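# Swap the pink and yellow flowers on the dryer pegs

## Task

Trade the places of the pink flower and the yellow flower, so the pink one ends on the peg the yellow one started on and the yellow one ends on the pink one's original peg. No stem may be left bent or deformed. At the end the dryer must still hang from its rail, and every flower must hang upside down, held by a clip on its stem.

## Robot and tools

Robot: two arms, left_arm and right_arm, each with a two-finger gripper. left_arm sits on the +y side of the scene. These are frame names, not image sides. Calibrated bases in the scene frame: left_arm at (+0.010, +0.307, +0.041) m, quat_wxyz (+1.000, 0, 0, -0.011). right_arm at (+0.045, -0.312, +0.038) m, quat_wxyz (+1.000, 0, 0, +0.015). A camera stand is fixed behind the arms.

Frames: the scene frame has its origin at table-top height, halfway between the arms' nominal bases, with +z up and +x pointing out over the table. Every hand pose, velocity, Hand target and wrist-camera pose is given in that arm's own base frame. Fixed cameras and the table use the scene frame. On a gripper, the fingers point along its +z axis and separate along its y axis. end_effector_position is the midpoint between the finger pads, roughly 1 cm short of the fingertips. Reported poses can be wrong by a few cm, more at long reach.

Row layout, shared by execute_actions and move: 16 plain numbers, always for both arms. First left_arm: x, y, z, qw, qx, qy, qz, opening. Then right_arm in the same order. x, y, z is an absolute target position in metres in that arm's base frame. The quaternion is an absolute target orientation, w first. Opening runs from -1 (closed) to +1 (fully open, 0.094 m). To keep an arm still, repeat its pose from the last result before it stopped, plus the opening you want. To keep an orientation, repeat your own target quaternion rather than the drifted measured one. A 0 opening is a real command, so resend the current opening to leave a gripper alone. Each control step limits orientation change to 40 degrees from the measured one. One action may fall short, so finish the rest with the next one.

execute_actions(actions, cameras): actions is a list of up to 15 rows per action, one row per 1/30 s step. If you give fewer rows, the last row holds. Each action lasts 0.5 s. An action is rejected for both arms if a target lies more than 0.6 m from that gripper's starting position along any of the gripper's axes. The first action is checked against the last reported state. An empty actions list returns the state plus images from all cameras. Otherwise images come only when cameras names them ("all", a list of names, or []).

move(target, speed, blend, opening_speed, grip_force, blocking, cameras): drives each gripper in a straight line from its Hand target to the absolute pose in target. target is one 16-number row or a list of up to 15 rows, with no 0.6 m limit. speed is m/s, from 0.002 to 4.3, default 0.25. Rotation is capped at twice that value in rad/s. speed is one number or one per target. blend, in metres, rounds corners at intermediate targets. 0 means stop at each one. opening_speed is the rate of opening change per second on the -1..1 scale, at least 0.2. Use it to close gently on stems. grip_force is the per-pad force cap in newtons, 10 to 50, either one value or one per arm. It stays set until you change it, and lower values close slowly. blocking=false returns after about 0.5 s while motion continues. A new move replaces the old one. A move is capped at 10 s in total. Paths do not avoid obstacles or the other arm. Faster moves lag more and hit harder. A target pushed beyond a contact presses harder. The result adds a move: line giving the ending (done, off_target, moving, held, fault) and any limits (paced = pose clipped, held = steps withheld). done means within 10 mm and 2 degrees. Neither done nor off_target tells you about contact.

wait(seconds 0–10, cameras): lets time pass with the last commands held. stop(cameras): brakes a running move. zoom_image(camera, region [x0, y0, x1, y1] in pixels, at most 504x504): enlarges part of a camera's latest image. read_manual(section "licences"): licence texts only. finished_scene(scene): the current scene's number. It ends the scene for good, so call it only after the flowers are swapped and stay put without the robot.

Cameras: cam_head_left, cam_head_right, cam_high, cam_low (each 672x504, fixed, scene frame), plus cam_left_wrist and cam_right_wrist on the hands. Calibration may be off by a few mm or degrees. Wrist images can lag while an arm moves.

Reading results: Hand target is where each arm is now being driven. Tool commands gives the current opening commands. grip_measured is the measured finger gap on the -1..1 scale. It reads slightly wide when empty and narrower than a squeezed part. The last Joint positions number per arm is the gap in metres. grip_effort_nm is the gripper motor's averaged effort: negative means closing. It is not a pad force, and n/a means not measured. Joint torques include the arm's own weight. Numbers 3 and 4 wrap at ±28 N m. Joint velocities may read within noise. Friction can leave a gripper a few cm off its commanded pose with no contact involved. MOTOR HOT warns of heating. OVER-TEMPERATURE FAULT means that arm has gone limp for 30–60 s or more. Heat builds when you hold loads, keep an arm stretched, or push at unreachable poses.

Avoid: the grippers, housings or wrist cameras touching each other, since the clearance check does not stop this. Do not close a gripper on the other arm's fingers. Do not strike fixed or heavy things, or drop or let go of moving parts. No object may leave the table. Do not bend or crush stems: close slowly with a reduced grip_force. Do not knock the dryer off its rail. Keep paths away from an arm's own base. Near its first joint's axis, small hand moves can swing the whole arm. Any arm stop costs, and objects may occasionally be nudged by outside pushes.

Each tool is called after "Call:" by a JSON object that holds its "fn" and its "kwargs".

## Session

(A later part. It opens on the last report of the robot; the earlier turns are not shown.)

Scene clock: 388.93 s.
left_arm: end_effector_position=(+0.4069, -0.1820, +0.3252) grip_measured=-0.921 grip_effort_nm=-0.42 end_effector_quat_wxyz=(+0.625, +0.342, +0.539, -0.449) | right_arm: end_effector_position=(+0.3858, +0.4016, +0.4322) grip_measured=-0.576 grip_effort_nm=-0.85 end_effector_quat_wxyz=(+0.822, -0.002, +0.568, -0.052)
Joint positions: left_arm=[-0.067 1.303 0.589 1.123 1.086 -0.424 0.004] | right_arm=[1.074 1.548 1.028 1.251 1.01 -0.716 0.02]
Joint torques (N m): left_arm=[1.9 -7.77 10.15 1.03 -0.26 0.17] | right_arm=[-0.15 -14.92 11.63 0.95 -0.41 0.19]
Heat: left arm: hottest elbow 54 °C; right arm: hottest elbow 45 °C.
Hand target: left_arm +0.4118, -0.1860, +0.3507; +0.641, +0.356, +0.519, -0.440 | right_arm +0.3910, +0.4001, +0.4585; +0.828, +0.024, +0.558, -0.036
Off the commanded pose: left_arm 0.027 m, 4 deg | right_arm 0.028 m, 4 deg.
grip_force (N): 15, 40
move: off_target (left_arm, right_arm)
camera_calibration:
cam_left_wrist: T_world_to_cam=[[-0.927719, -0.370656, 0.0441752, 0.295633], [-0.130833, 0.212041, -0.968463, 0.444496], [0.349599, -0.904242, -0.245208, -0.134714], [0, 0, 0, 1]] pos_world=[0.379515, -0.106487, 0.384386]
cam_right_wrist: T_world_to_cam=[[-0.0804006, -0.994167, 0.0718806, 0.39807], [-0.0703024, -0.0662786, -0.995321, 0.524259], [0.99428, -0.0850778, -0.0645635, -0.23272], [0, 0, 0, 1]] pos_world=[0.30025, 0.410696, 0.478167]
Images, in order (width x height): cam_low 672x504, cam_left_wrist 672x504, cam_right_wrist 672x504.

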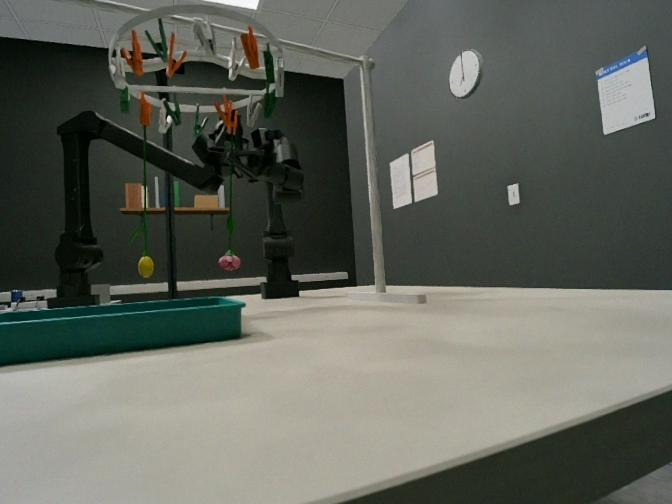

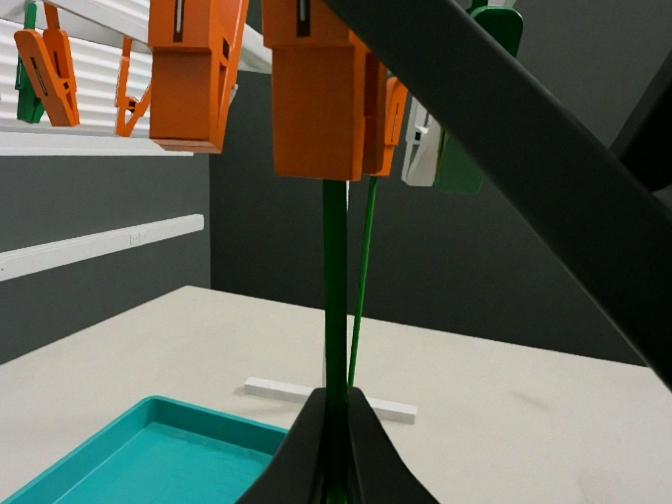

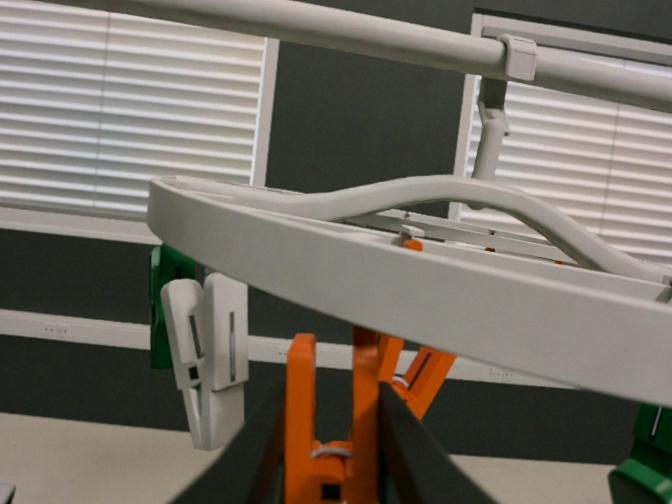

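Call:
{"fn": "move", "kwargs": {"target": [0.4131, -0.1865, 0.351, 0.6404, 0.3564, 0.5186, -0.4401, -1.0, 0.3922, 0.4015, 0.459, 0.8282, 0.0244, 0.5587, -0.0361, -0.95], "speed": 0.08, "opening_speed": 0.4, "cameras": ["cam_left_wrist", "cam_right_wrist", "cam_low"]}}

Scene clock: 393.33 s.
left_arm: end_effector_position=(+0.4069, -0.1820, +0.3252) grip_measured=-0.921 grip_effort_nm=-0.42 end_effector_quat_wxyz=(+0.625, +0.342, +0.539, -0.449) | right_arm: end_effector_position=(+0.3858, +0.4016, +0.4322) grip_measured=-0.576 grip_effort_nm=-0.85 end_effector_quat_wxyz=(+0.822, -0.002, +0.568, -0.052)
Joint positions: left_arm=[-0.067 1.303 0.589 1.123 1.086 -0.424 0.004] | right_arm=[1.074 1.548 1.028 1.251 1.01 -0.716 0.02]
Joint torques (N m): left_arm=[1.9 -7.71 10.15 1.05 -0.26 0.17] | right_arm=[-0.26 -15.09 11.64 0.84 -0.42 0.2]
Heat: left arm: hottest elbow 54 °C; right arm: hottest elbow 44 °C.
Hand target: left_arm +0.4118, -0.1860, +0.3507; +0.641, +0.356, +0.519, -0.440 | right_arm +0.3910, +0.4002, +0.4586; +0.828, +0.024, +0.558, -0.036
Off the commanded pose: left_arm 0.027 m, 4 deg | right_arm 0.028 m, 4 deg.
grip_force (N): 15, 40
move: off_target (left_arm, right_arm)
camera_calibration:
cam_left_wrist: T_world_to_cam=[[-0.927719, -0.370656, 0.0441752, 0.295633], [-0.130833, 0.212041, -0.968463, 0.444496], [0.349599, -0.904242, -0.245208, -0.134714], [0, 0, 0, 1]] pos_world=[0.379515, -0.106487, 0.384386]
cam_right_wrist: T_world_to_cam=[[-0.0804006, -0.994167, 0.0718806, 0.39807], [-0.0703024, -0.0662786, -0.995321, 0.524259], [0.99428, -0.0850778, -0.0645635, -0.23272], [0, 0, 0, 1]] pos_world=[0.30025, 0.410696, 0.478167]
Images, in order (width x height): cam_low 672x504, cam_left_wrist 672x504, cam_right_wrist 672x504.

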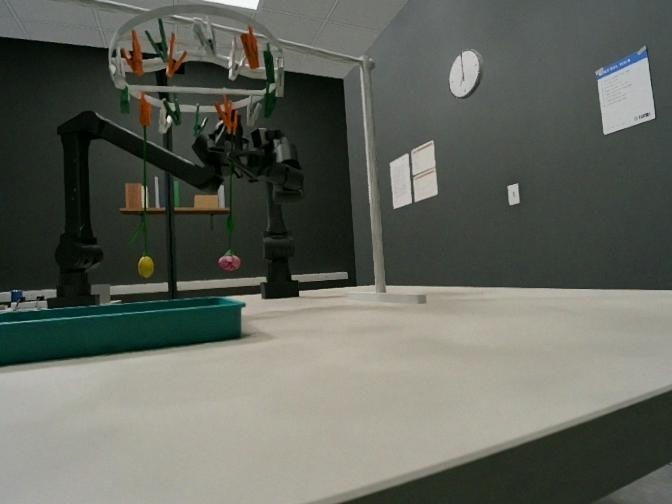

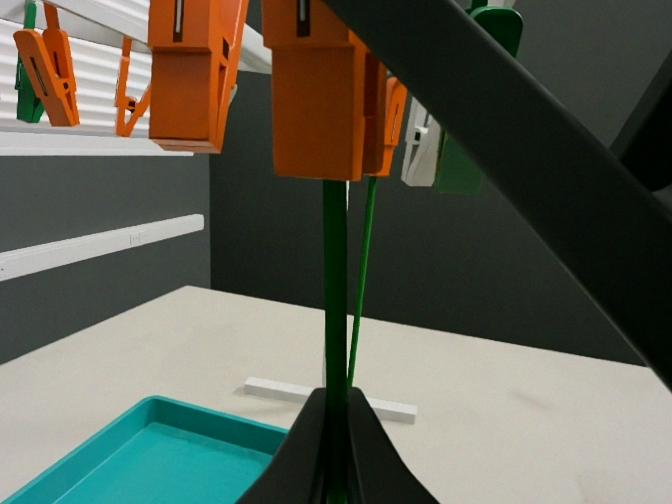

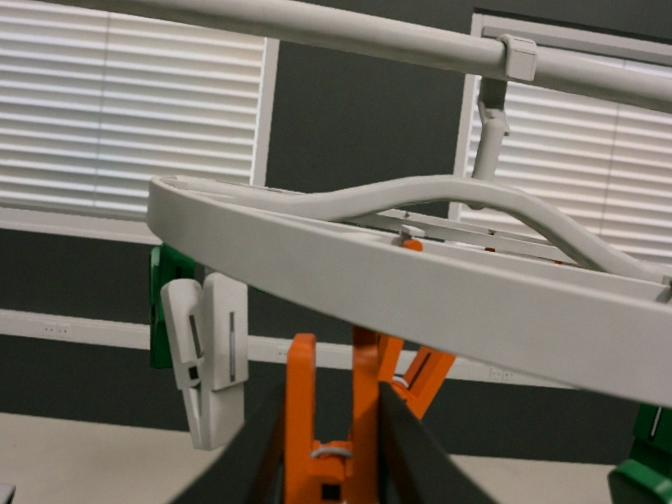

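Call:
{"fn": "zoom_image", "kwargs": {"camera": "cam_low", "region": [195, 80, 285, 170]}}

Call:
{"fn": "zoom_image", "kwargs": {"camera": "cam_left_wrist", "region": [240, 0, 440, 200]}}

Call:
{"fn": "zoom_image", "kwargs": {"camera": "cam_right_wrist", "region": [230, 300, 470, 504]}}

Scaled by 5.600 from the camera's 672x504 image, which has a finer 960x720 frame.

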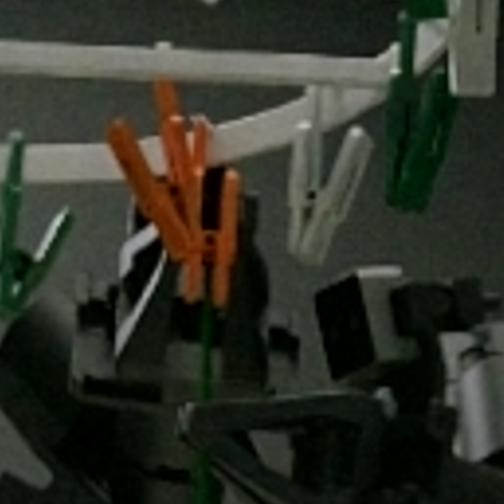

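Scaled by 2.520 from the camera's 672x504 image, which has a finer 960x720 frame.

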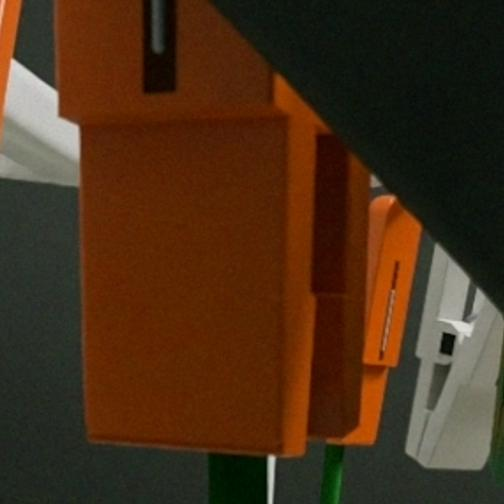

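Scaled by 2.100 from the camera's 672x504 image, which has a finer 960x720 frame.

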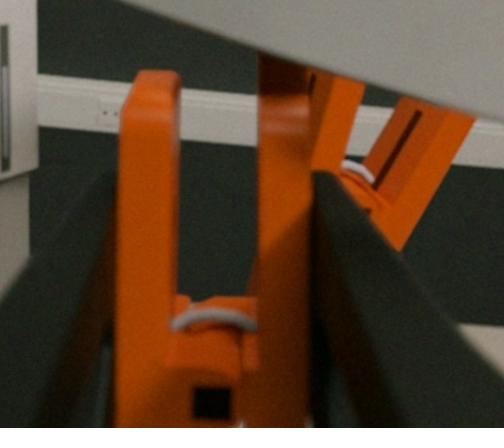

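Call:
{"fn": "move", "kwargs": {"target": [0.4131, -0.1865, 0.331, 0.6404, 0.3564, 0.5186, -0.4401, -1.0, 0.3922, 0.4015, 0.459, 0.8282, 0.0244, 0.5587, -0.0361, -0.95], "speed": 0.06, "cameras": ["cam_left_wrist", "cam_right_wrist", "cam_low"]}}

Scene clock: 401.93 s.
left_arm: end_effector_position=(+0.4083, -0.1821, +0.3227) grip_measured=-0.921 grip_effort_nm=-0.42 end_effector_quat_wxyz=(+0.632, +0.347, +0.532, -0.445) | right_arm: end_effector_position=(+0.3858, +0.4016, +0.4322) grip_measured=-0.576 grip_effort_nm=-0.85 end_effector_quat_wxyz=(+0.822, -0.002, +0.568, -0.052)
Joint positions: left_arm=[-0.067 1.323 0.589 1.163 1.086 -0.421 0.004] | right_arm=[1.074 1.548 1.028 1.251 1.01 -0.716 0.02]
Joint torques (N m): left_arm=[1.79 -5.89 8.35 2.18 -0.28 0.16] | right_arm=[-0.03 -14.86 11.66 0.8 -0.4 0.18]
Heat: left arm: hottest elbow 55 °C; right arm: hottest elbow 43 °C.
Hand target: left_arm +0.4128, -0.1863, +0.3308; +0.640, +0.356, +0.519, -0.440 | right_arm +0.3910, +0.4002, +0.4586; +0.828, +0.024, +0.558, -0.036
Off the commanded pose: left_arm 0.010 m, 2 deg | right_arm 0.028 m, 4 deg.
grip_force (N): 15, 40
move: off_target (right_arm)
camera_calibration:
cam_left_wrist: T_world_to_cam=[[-0.928242, -0.371247, 0.0232864, 0.3038], [-0.109115, 0.211906, -0.97118, 0.434379], [0.355613, -0.90403, -0.237209, -0.140952], [0, 0, 0, 1]] pos_world=[0.379522, -0.106688, 0.38135]
cam_right_wrist: T_world_to_cam=[[-0.0804006, -0.994167, 0.0718806, 0.39807], [-0.0703024, -0.0662786, -0.995321, 0.524259], [0.99428, -0.0850778, -0.0645635, -0.23272], [0, 0, 0, 1]] pos_world=[0.30025, 0.410696, 0.478167]
Images, in order (width x height): cam_low 672x504, cam_left_wrist 672x504, cam_right_wrist 672x504.

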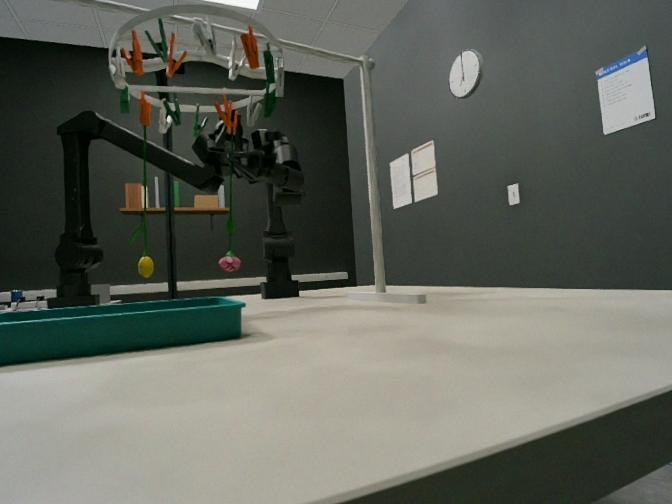

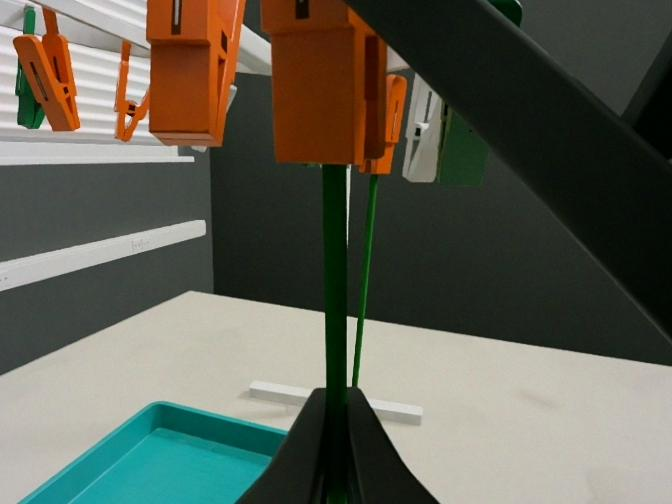

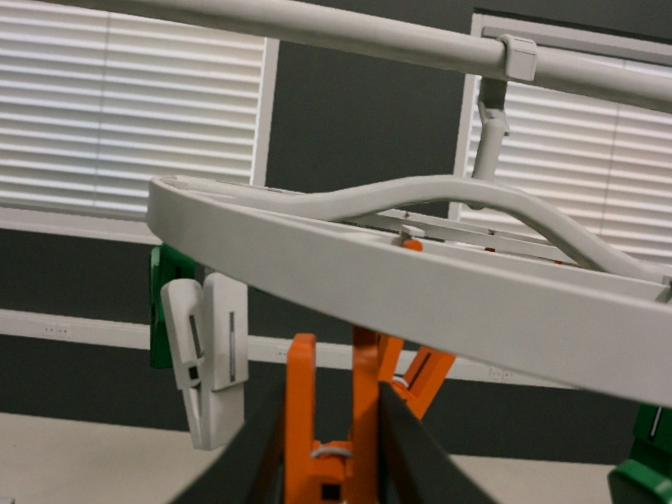

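Call:
{"fn": "move", "kwargs": {"target": [0.4125, -0.1855, 0.295, 0.6404, 0.3564, 0.5186, -0.4401, -1.0, 0.3922, 0.4015, 0.459, 0.8282, 0.0244, 0.5587, -0.0361, -0.95], "speed": 0.08, "cameras": ["cam_left_wrist", "cam_right_wrist", "cam_low"]}}

Scene clock: 405.67 s.
left_arm: end_effector_position=(+0.4121, -0.1824, +0.2972) grip_measured=-0.921 grip_effort_nm=-0.42 end_effector_quat_wxyz=(+0.640, +0.353, +0.523, -0.439) | right_arm: end_effector_position=(+0.3858, +0.4016, +0.4322) grip_measured=-0.576 grip_effort_nm=-0.85 end_effector_quat_wxyz=(+0.822, -0.002, +0.568, -0.052)
Joint positions: left_arm=[-0.067 1.416 0.57 1.3 1.086 -0.415 0.004] | right_arm=[1.074 1.548 1.028 1.251 1.01 -0.716 0.02]
Joint torques (N m): left_arm=[2.08 -6.36 6.17 2.15 -0.21 0.08] | right_arm=[0.03 -15.03 11.67 0.8 -0.41 0.2]
Heat: left arm: hottest elbow 55 °C; right arm: hottest elbow 43 °C.
Hand target: left_arm +0.4124, -0.1854, +0.2950; +0.640, +0.356, +0.519, -0.440 | right_arm +0.3910, +0.4002, +0.4586; +0.828, +0.024, +0.558, -0.036
Off the commanded pose: left_arm 0.004 m, 1 deg | right_arm 0.028 m, 4 deg.
grip_force (N): 15, 40
move: off_target (right_arm)
camera_calibration:
cam_left_wrist: T_world_to_cam=[[-0.928102, -0.372292, -0.00503942, 0.315965], [-0.0797551, 0.212009, -0.974008, 0.398782], [0.363683, -0.903577, -0.226458, -0.155023], [0, 0, 0, 1]] pos_world=[0.381431, -0.10699, 0.354902]
cam_right_wrist: T_world_to_cam=[[-0.0804006, -0.994167, 0.0718806, 0.39807], [-0.0703024, -0.0662786, -0.995321, 0.524259], [0.99428, -0.0850778, -0.0645635, -0.23272], [0, 0, 0, 1]] pos_world=[0.30025, 0.410696, 0.478167]
Images, in order (width x height): cam_low 672x504, cam_left_wrist 672x504, cam_right_wrist 672x504.

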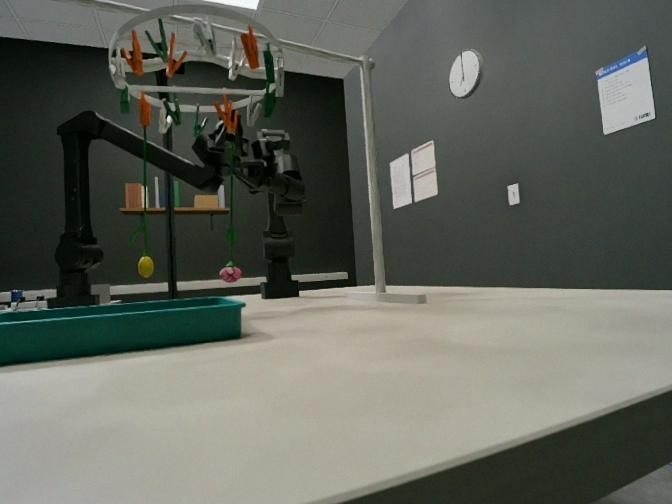

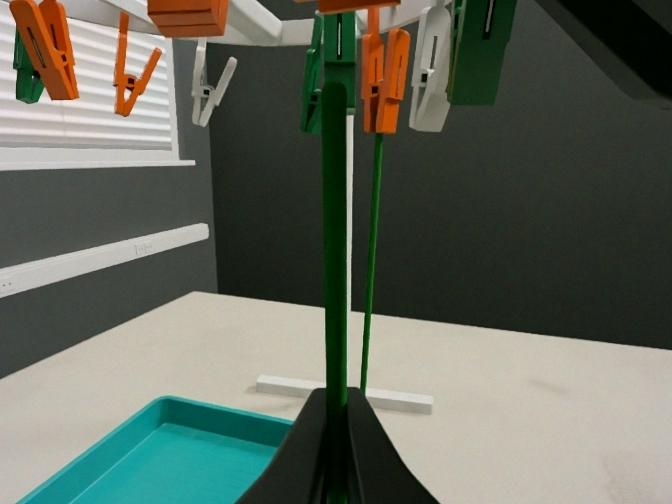

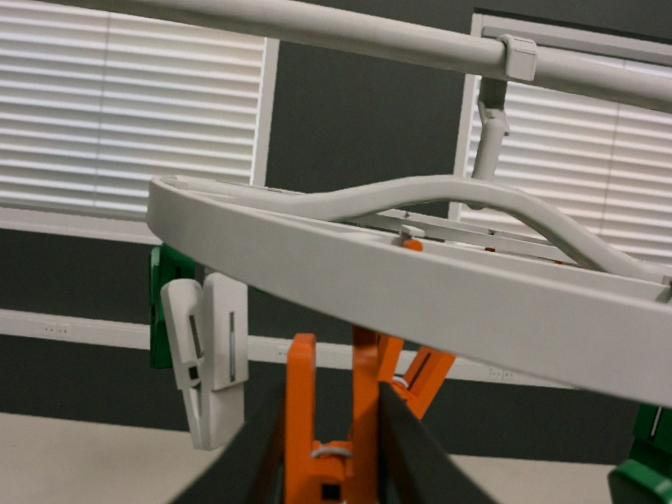

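Call:
{"fn": "move", "kwargs": {"target": [[0.4125, -0.1855, 0.285, 0.6404, 0.3564, 0.5186, -0.4401, -1.0, 0.3922, 0.4015, 0.459, 0.8282, 0.0244, 0.5587, -0.0361, -0.2], [0.4125, -0.1855, 0.275, 0.6404, 0.3564, 0.5186, -0.4401, -1.0, 0.326, 0.404, 0.430, 0.8282, 0.0, 0.5587, 0.0, -0.2], [0.4125, -0.1855, 0.275, 0.6404, 0.3564, 0.5186, -0.4401, -1.0, 0.297, 0.296, 0.420, 0.8201, -0.0778, 0.5536, 0.1154, -0.2]], "speed": 0.15, "opening_speed": 0.6, "blend": [0, 0.02, 0], "cameras": ["cam_left_wrist", "cam_right_wrist", "cam_low"]}}

Scene clock: 419.63 s.
left_arm: end_effector_position=(+0.4129, -0.1824, +0.2785) grip_measured=-0.921 grip_effort_nm=-0.42 end_effector_quat_wxyz=(+0.641, +0.354, +0.521, -0.439) | right_arm: end_effector_position=(+0.2949, +0.3000, +0.4276) grip_measured=-0.202 grip_effort_nm=0.08 end_effector_quat_wxyz=(+0.824, -0.078, +0.549, +0.116)
Joint positions: left_arm=[-0.067 1.475 0.555 1.378 1.086 -0.415 0.004] | right_arm=[1.069 1.027 0.575 0.988 0.712 -0.372 0.038]
Joint torques (N m): left_arm=[2.02 -6.59 5.52 2.17 -0.21 0.07] | right_arm=[-0.03 -5.01 7.19 1.18 -0.29 0.2]
Heat: left arm: hottest elbow 51 °C; right arm: hottest elbow 43 °C.
Hand target: left_arm +0.4125, -0.1854, +0.2751; +0.640, +0.357, +0.519, -0.440 | right_arm +0.2970, +0.2960, +0.4201; +0.821, -0.078, +0.554, +0.115
Off the commanded pose: left_arm 0.005 m, 0 deg | right_arm 0.009 m, 1 deg.
grip_force (N): 15, 40
move: done
camera_calibration:
cam_left_wrist: T_world_to_cam=[[-0.928074, -0.3723, -0.00844403, 0.317561], [-0.0760828, 0.21176, -0.974356, 0.379199], [0.36454, -0.903632, -0.224854, -0.160373], [0, 0, 0, 1]] pos_world=[0.382033, -0.10699, 0.336096]
cam_right_wrist: T_world_to_cam=[[0.278578, -0.960338, 0.0120896, 0.199658], [-0.0275227, -0.0205654, -0.99941, 0.481905], [0.960019, 0.278081, -0.0321602, -0.263948], [0, 0, 0, 1]] pos_world=[0.211038, 0.275048, 0.470718]
Images, in order (width x height): cam_low 672x504, cam_left_wrist 672x504, cam_right_wrist 672x504.

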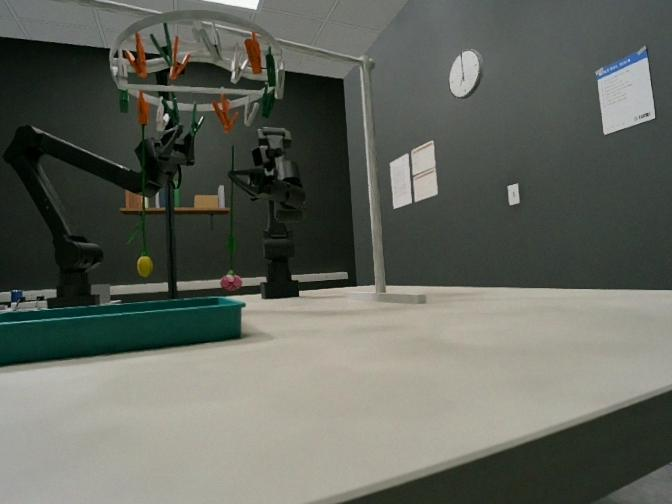

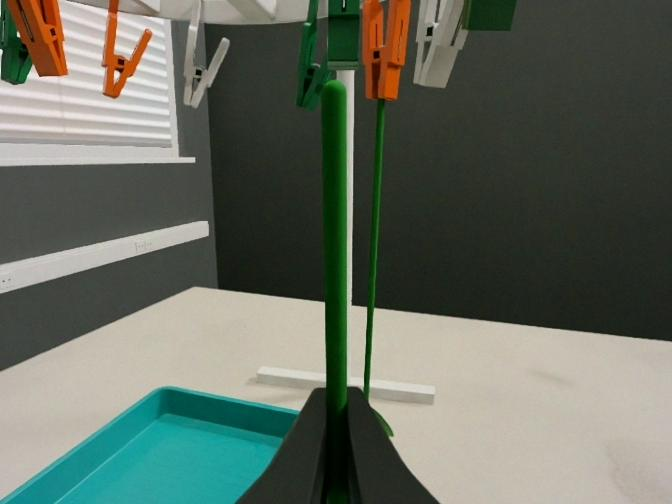

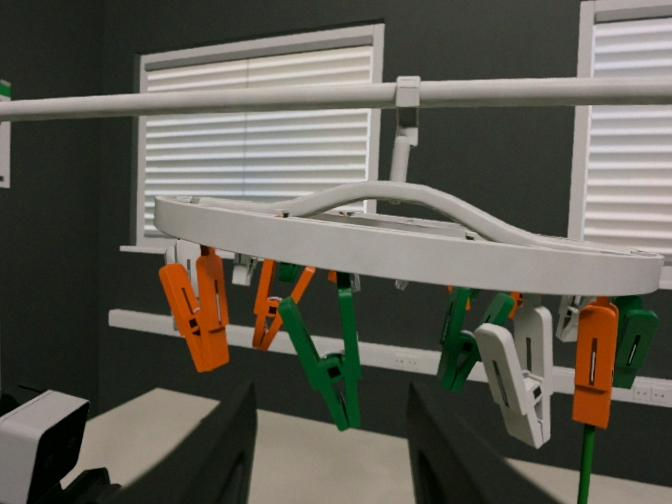

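Call:
{"fn": "zoom_image", "kwargs": {"camera": "cam_right_wrist", "region": [250, 250, 410, 450]}}

Call:
{"fn": "zoom_image", "kwargs": {"camera": "cam_low", "region": [100, 70, 300, 300]}}

Scaled by 2.520 from the camera's 672x504 image, which has a finer 960x720 frame.

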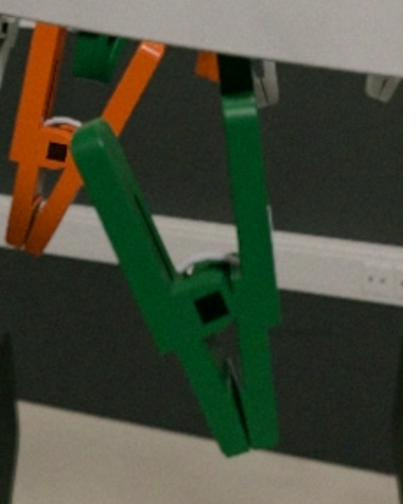

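Scaled by 2.191 from the camera's 672x504 image, which has a finer 960x720 frame.

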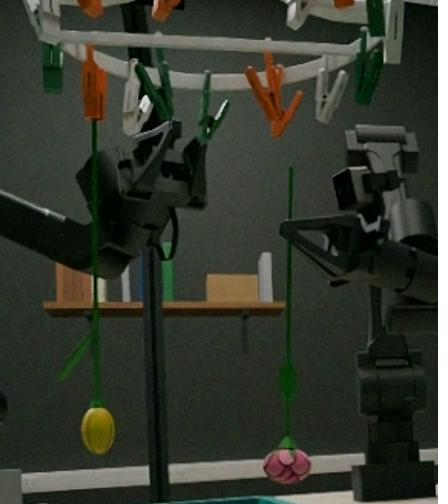

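Call:
{"fn": "move", "kwargs": {"target": [[0.4125, -0.1855, 0.275, 0.6404, 0.3564, 0.5186, -0.4401, -1.0, 0.3713, 0.3214, 0.4404, 0.8201, -0.0778, 0.5536, 0.1154, -0.04], [0.391, -0.269, 0.277, 0.6404, 0.3564, 0.5186, -0.4401, -1.0, 0.3713, 0.3214, 0.4404, 0.8201, -0.0778, 0.5536, 0.1154, -0.04]], "speed": 0.12, "opening_speed": 0.6, "cameras": ["cam_left_wrist", "cam_right_wrist", "cam_low", "cam_high"]}}

Scene clock: 466.13 s.
left_arm: end_effector_position=(+0.3933, -0.2665, +0.2690) grip_measured=-0.921 grip_effort_nm=-0.42 end_effector_quat_wxyz=(+0.635, +0.351, +0.526, -0.443) | right_arm: end_effector_position=(+0.3617, +0.3163, +0.4172) grip_measured=-0.041 grip_effort_nm=0.07 end_effector_quat_wxyz=(+0.814, -0.095, +0.563, +0.105)
Joint positions: left_arm=[-0.313 1.453 0.538 1.227 0.86 -0.26 0.004] | right_arm=[0.919 1.162 0.674 0.917 0.58 -0.284 0.045]
Joint torques (N m): left_arm=[2.02 -8.94 6.09 1.29 -0.2 0.16] | right_arm=[-0.09 -6.12 12.36 1.32 -0.22 0.2]
Heat: left arm: hottest elbow 47 °C; right arm: hottest elbow 39 °C.
Hand target: left_arm +0.3910, -0.2689, +0.2770; +0.641, +0.356, +0.519, -0.440 | right_arm +0.3701, +0.3203, +0.4400; +0.821, -0.078, +0.554, +0.115
Off the commanded pose: left_arm 0.009 m, 1 deg | right_arm 0.026 m, 3 deg.
grip_force (N): 15, 40
move: off_target (right_arm)
camera_calibration:
cam_left_wrist: T_world_to_cam=[[-0.929861, -0.367828, 0.00780861, 0.265417], [-0.0921242, 0.212235, -0.972867, 0.392387], [0.356191, -0.90535, -0.231235, -0.226798], [0, 0, 0, 1]] pos_world=[0.363733, -0.190982, 0.327224]
cam_right_wrist: T_world_to_cam=[[0.279759, -0.958973, 0.0458859, 0.181917], [-0.0572632, -0.0643764, -0.996281, 0.497083], [0.958361, 0.276091, -0.0729238, -0.314784], [0, 0, 0, 1]] pos_world=[0.279248, 0.293363, 0.463932]
Images, in order (width x height): cam_high 672x504, cam_low 672x504, cam_left_wrist 672x504, cam_right_wrist 672x504.

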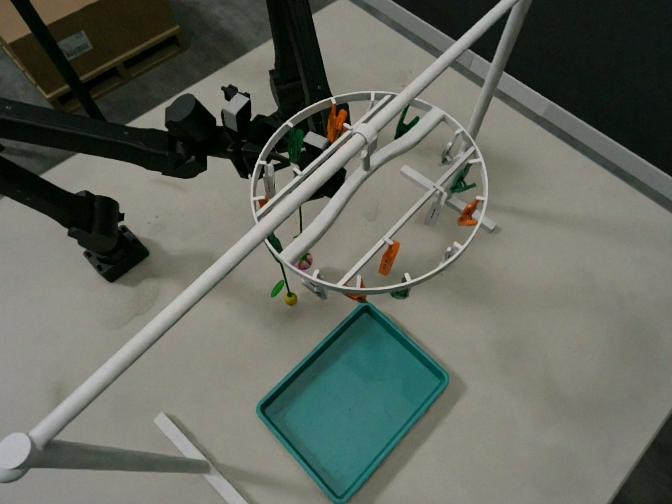

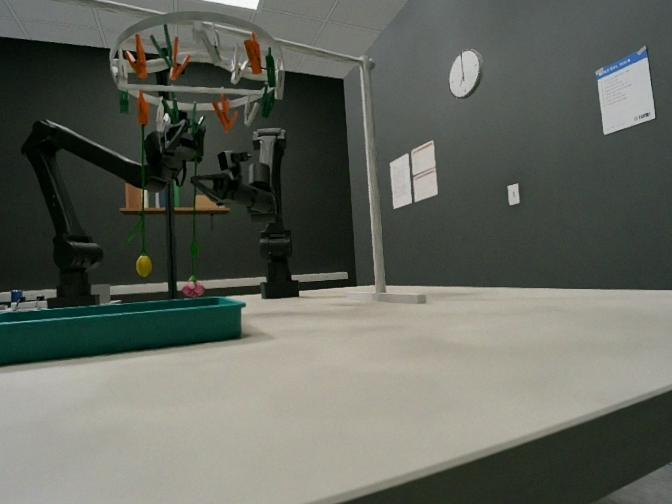

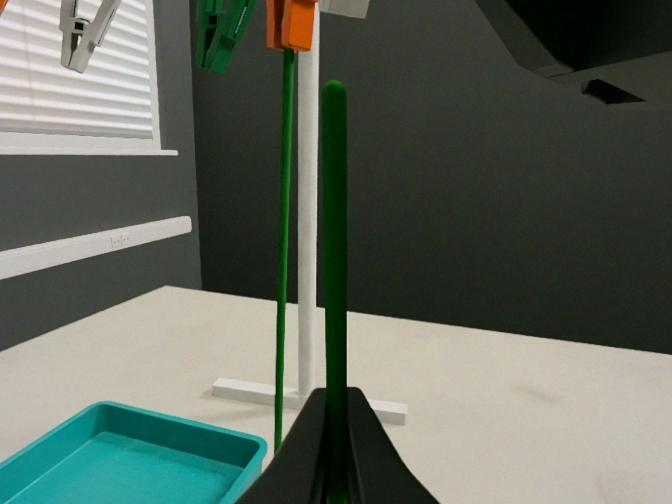

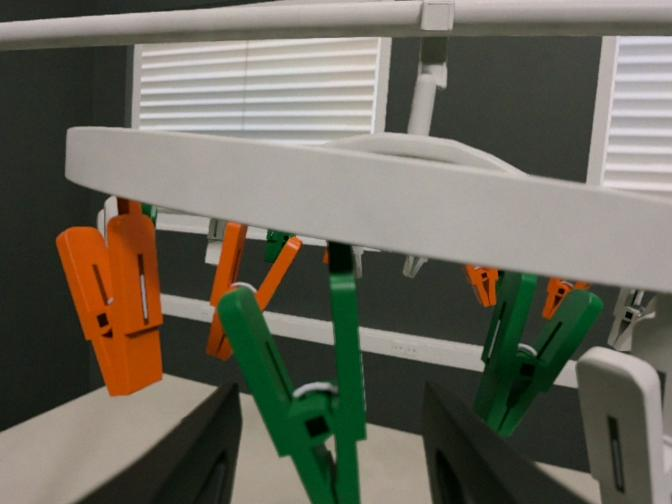

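Call:
{"fn": "move", "kwargs": {"target": [[0.391, -0.270, 0.310, 0.6404, 0.3564, 0.5186, -0.4401, -1.0, 0.3719, 0.3262, 0.4515, 0.8201, -0.0778, 0.5536, 0.1154, -0.04], [0.391, -0.270, 0.310, 0.6404, 0.3564, 0.5186, -0.4401, -1.0, 0.3719, 0.3262, 0.4515, 0.8201, -0.0778, 0.5536, 0.1154, -0.5]], "speed": 0.08, "opening_speed": 0.5, "cameras": ["cam_left_wrist", "cam_right_wrist", "cam_low", "cam_high"]}}

Scene clock: 474.53 s.
left_arm: end_effector_position=(+0.3864, -0.2640, +0.2885) grip_measured=-0.921 grip_effort_nm=-0.42 end_effector_quat_wxyz=(+0.627, +0.347, +0.537, -0.445) | right_arm: end_effector_position=(+0.3651, +0.3201, +0.4271) grip_measured=-0.492 grip_effort_nm=-0.36 end_effector_quat_wxyz=(+0.814, -0.094, +0.564, +0.104)
Joint positions: left_arm=[-0.313 1.354 0.538 1.097 0.858 -0.258 0.004] | right_arm=[0.919 1.162 0.704 0.886 0.582 -0.284 0.024]
Joint torques (N m): left_arm=[1.79 -8 9.01 1.35 -0.19 0.18] | right_arm=[0.32 -6.42 12.52 1.26 -0.09 0.16]
Heat: left arm: hottest elbow 46 °C; right arm: hottest elbow 41 °C.
Hand target: left_arm +0.3901, -0.2695, +0.3100; +0.641, +0.356, +0.519, -0.440 | right_arm +0.3707, +0.3251, +0.4512; +0.821, -0.078, +0.554, +0.116
Off the commanded pose: left_arm 0.023 m, 3 deg | right_arm 0.026 m, 3 deg.
grip_force (N): 15, 40
move: off_target (left_arm, right_arm); target 2's new opening was sent with right_arm's hand 0.026 m and 3 deg from that target
camera_calibration:
cam_left_wrist: T_world_to_cam=[[-0.928391, -0.370382, 0.030115, 0.252143], [-0.119659, 0.221242, -0.96785, 0.421696], [0.351811, -0.902147, -0.249719, -0.209694], [0, 0, 0, 1]] pos_world=[0.35832, -0.189083, 0.348181]
cam_right_wrist: T_world_to_cam=[[0.277812, -0.959553, 0.0455849, 0.185239], [-0.0586246, -0.0642994, -0.996207, 0.507718], [0.958845, 0.274086, -0.0741166, -0.317302], [0, 0, 0, 1]] pos_world=[0.282547, 0.297361, 0.473831]
Images, in order (width x height): cam_high 672x504, cam_low 672x504, cam_left_wrist 672x504, cam_right_wrist 672x504.

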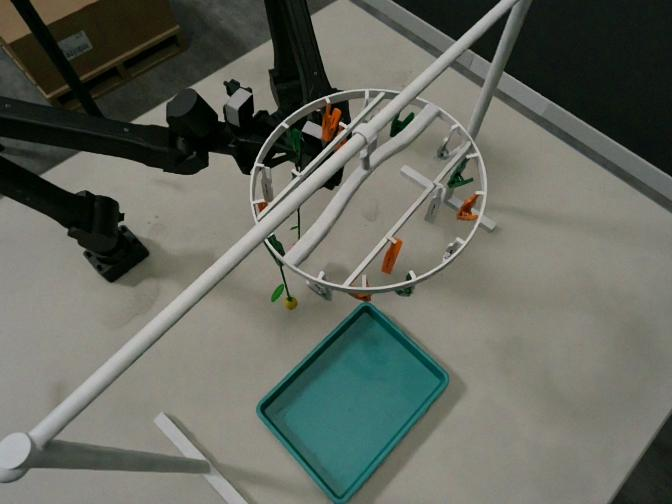

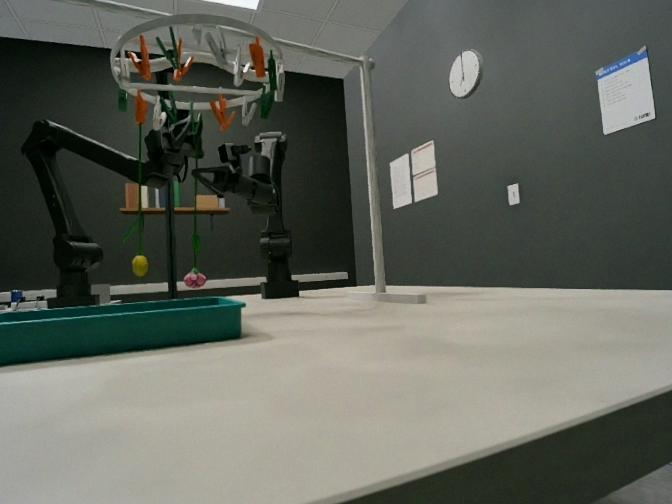

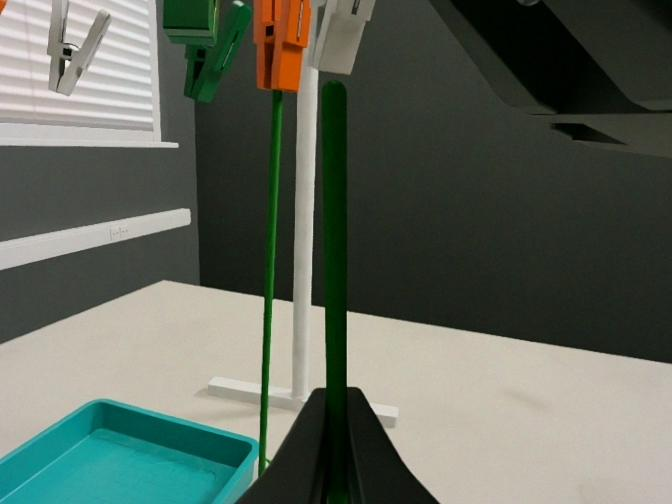

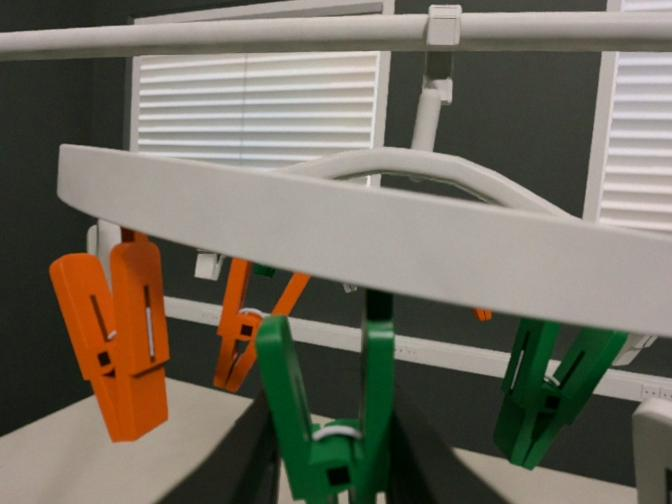

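Call:
{"fn": "move", "kwargs": {"target": [0.391, -0.270, 0.310, 0.6404, 0.3564, 0.5186, -0.4401, -1.0, 0.3719, 0.3262, 0.4515, 0.8201, -0.0778, 0.5536, 0.1154, -0.95], "speed": 0.08, "opening_speed": 0.5, "cameras": ["cam_left_wrist", "cam_right_wrist", "cam_low", "cam_high"]}}

Call:
{"fn": "zoom_image", "kwargs": {"camera": "cam_low", "region": [160, 90, 240, 170]}}

Call:
{"fn": "zoom_image", "kwargs": {"camera": "cam_high", "region": [250, 110, 350, 210]}}

Call:
{"fn": "zoom_image", "kwargs": {"camera": "cam_right_wrist", "region": [230, 280, 450, 504]}}

Scene clock: 479.10 s.
left_arm: end_effector_position=(+0.3864, -0.2640, +0.2885) grip_measured=-0.921 grip_effort_nm=-0.42 end_effector_quat_wxyz=(+0.627, +0.347, +0.537, -0.445) | right_arm: end_effector_position=(+0.3651, +0.3200, +0.4270) grip_measured=-0.557 grip_effort_nm=-0.85 end_effector_quat_wxyz=(+0.814, -0.094, +0.564, +0.104)
Joint positions: left_arm=[-0.313 1.354 0.538 1.097 0.858 -0.258 0.004] | right_arm=[0.919 1.162 0.704 0.886 0.583 -0.284 0.021]
Joint torques (N m): left_arm=[1.9 -8.06 9.03 1.33 -0.19 0.18] | right_arm=[0.32 -6.3 12.53 1.35 -0.09 0.17]
Heat: left arm: hottest elbow 46 °C; right arm: hottest elbow 41 °C.
Hand target: left_arm +0.3901, -0.2695, +0.3100; +0.641, +0.356, +0.519, -0.440 | right_arm +0.3707, +0.3251, +0.4512; +0.821, -0.078, +0.554, +0.115
Off the commanded pose: left_arm 0.023 m, 3 deg | right_arm 0.026 m, 3 deg.
grip_force (N): 15, 40
move: off_target (left_arm, right_arm)
camera_calibration:
cam_left_wrist: T_world_to_cam=[[-0.928391, -0.370382, 0.030115, 0.252143], [-0.119659, 0.221242, -0.96785, 0.421696], [0.351811, -0.902147, -0.249719, -0.209694], [0, 0, 0, 1]] pos_world=[0.35832, -0.189083, 0.348181]
cam_right_wrist: T_world_to_cam=[[0.277225, -0.959734, 0.0453565, 0.185443], [-0.0589196, -0.0640993, -0.996203, 0.507738], [0.958997, 0.2735, -0.074317, -0.317144], [0, 0, 0, 1]] pos_world=[0.282646, 0.29726, 0.47383]
Images, in order (width x height): cam_high 672x504, cam_low 672x504, cam_left_wrist 672x504, cam_right_wrist 672x504.

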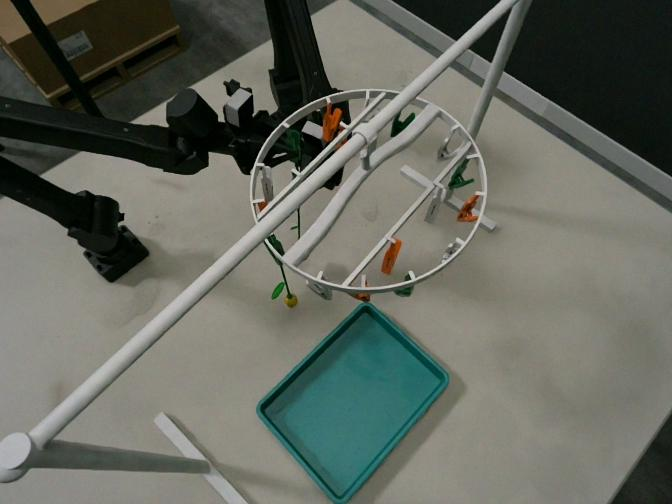

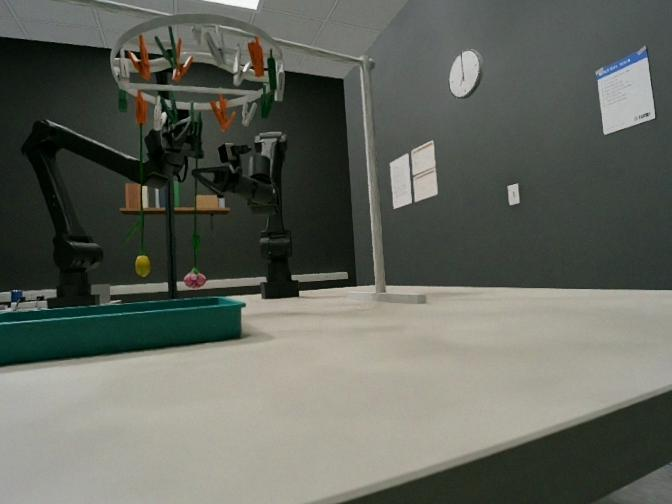

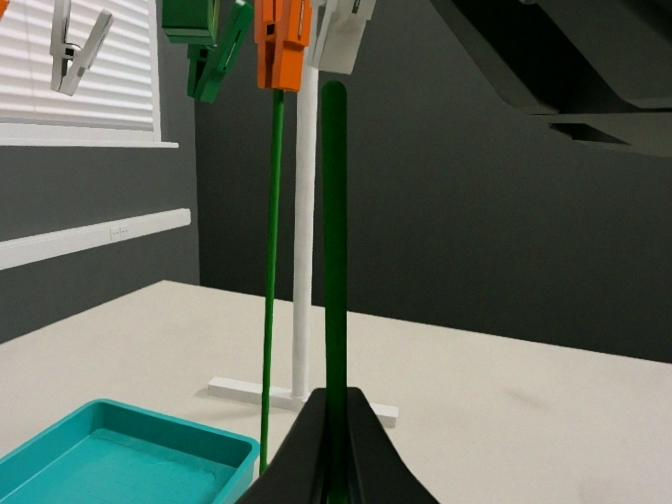

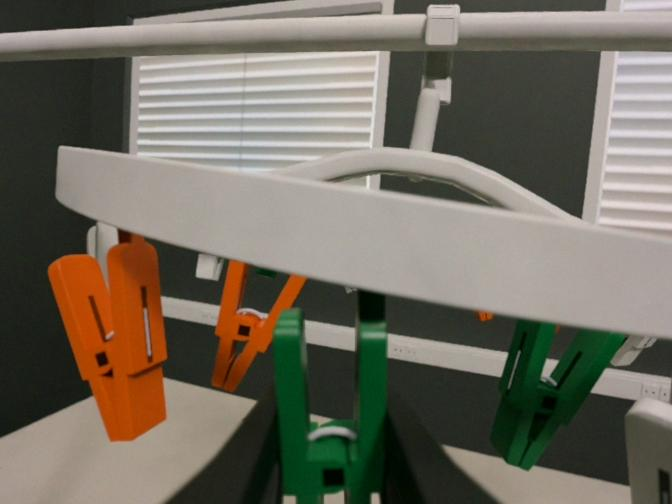

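Scaled by 6.300 from the camera's 672x504 image, which has a finer 960x720 frame.

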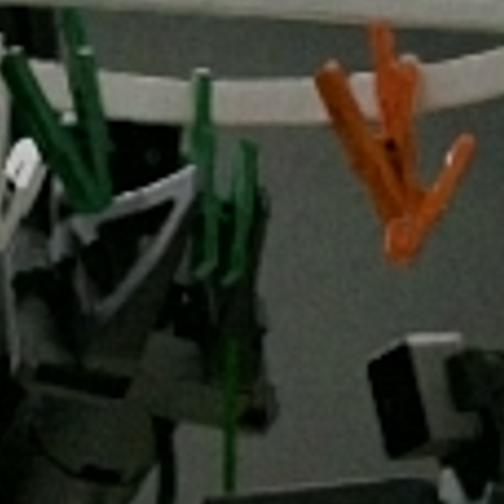

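Scaled by 5.040 from the camera's 672x504 image, which has a finer 960x720 frame.

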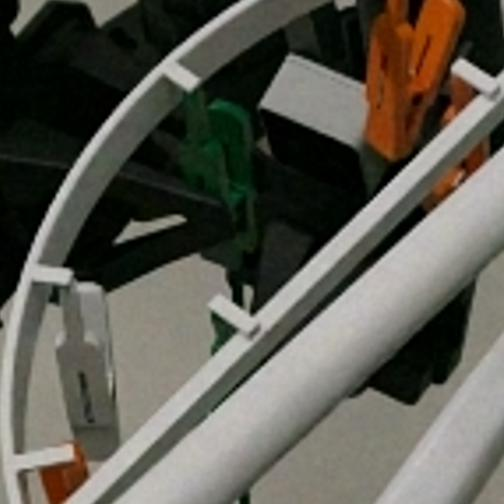

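Scaled by 2.250 from the camera's 672x504 image, which has a finer 960x720 frame.

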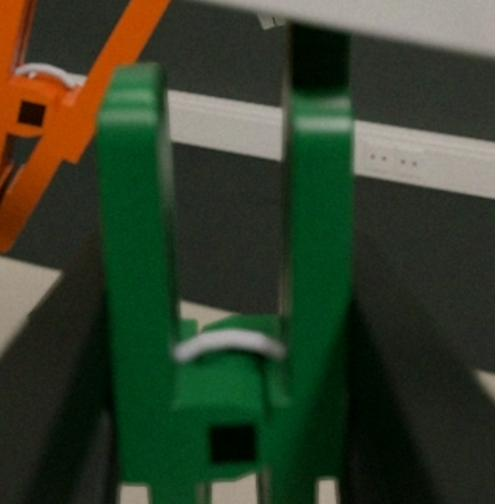

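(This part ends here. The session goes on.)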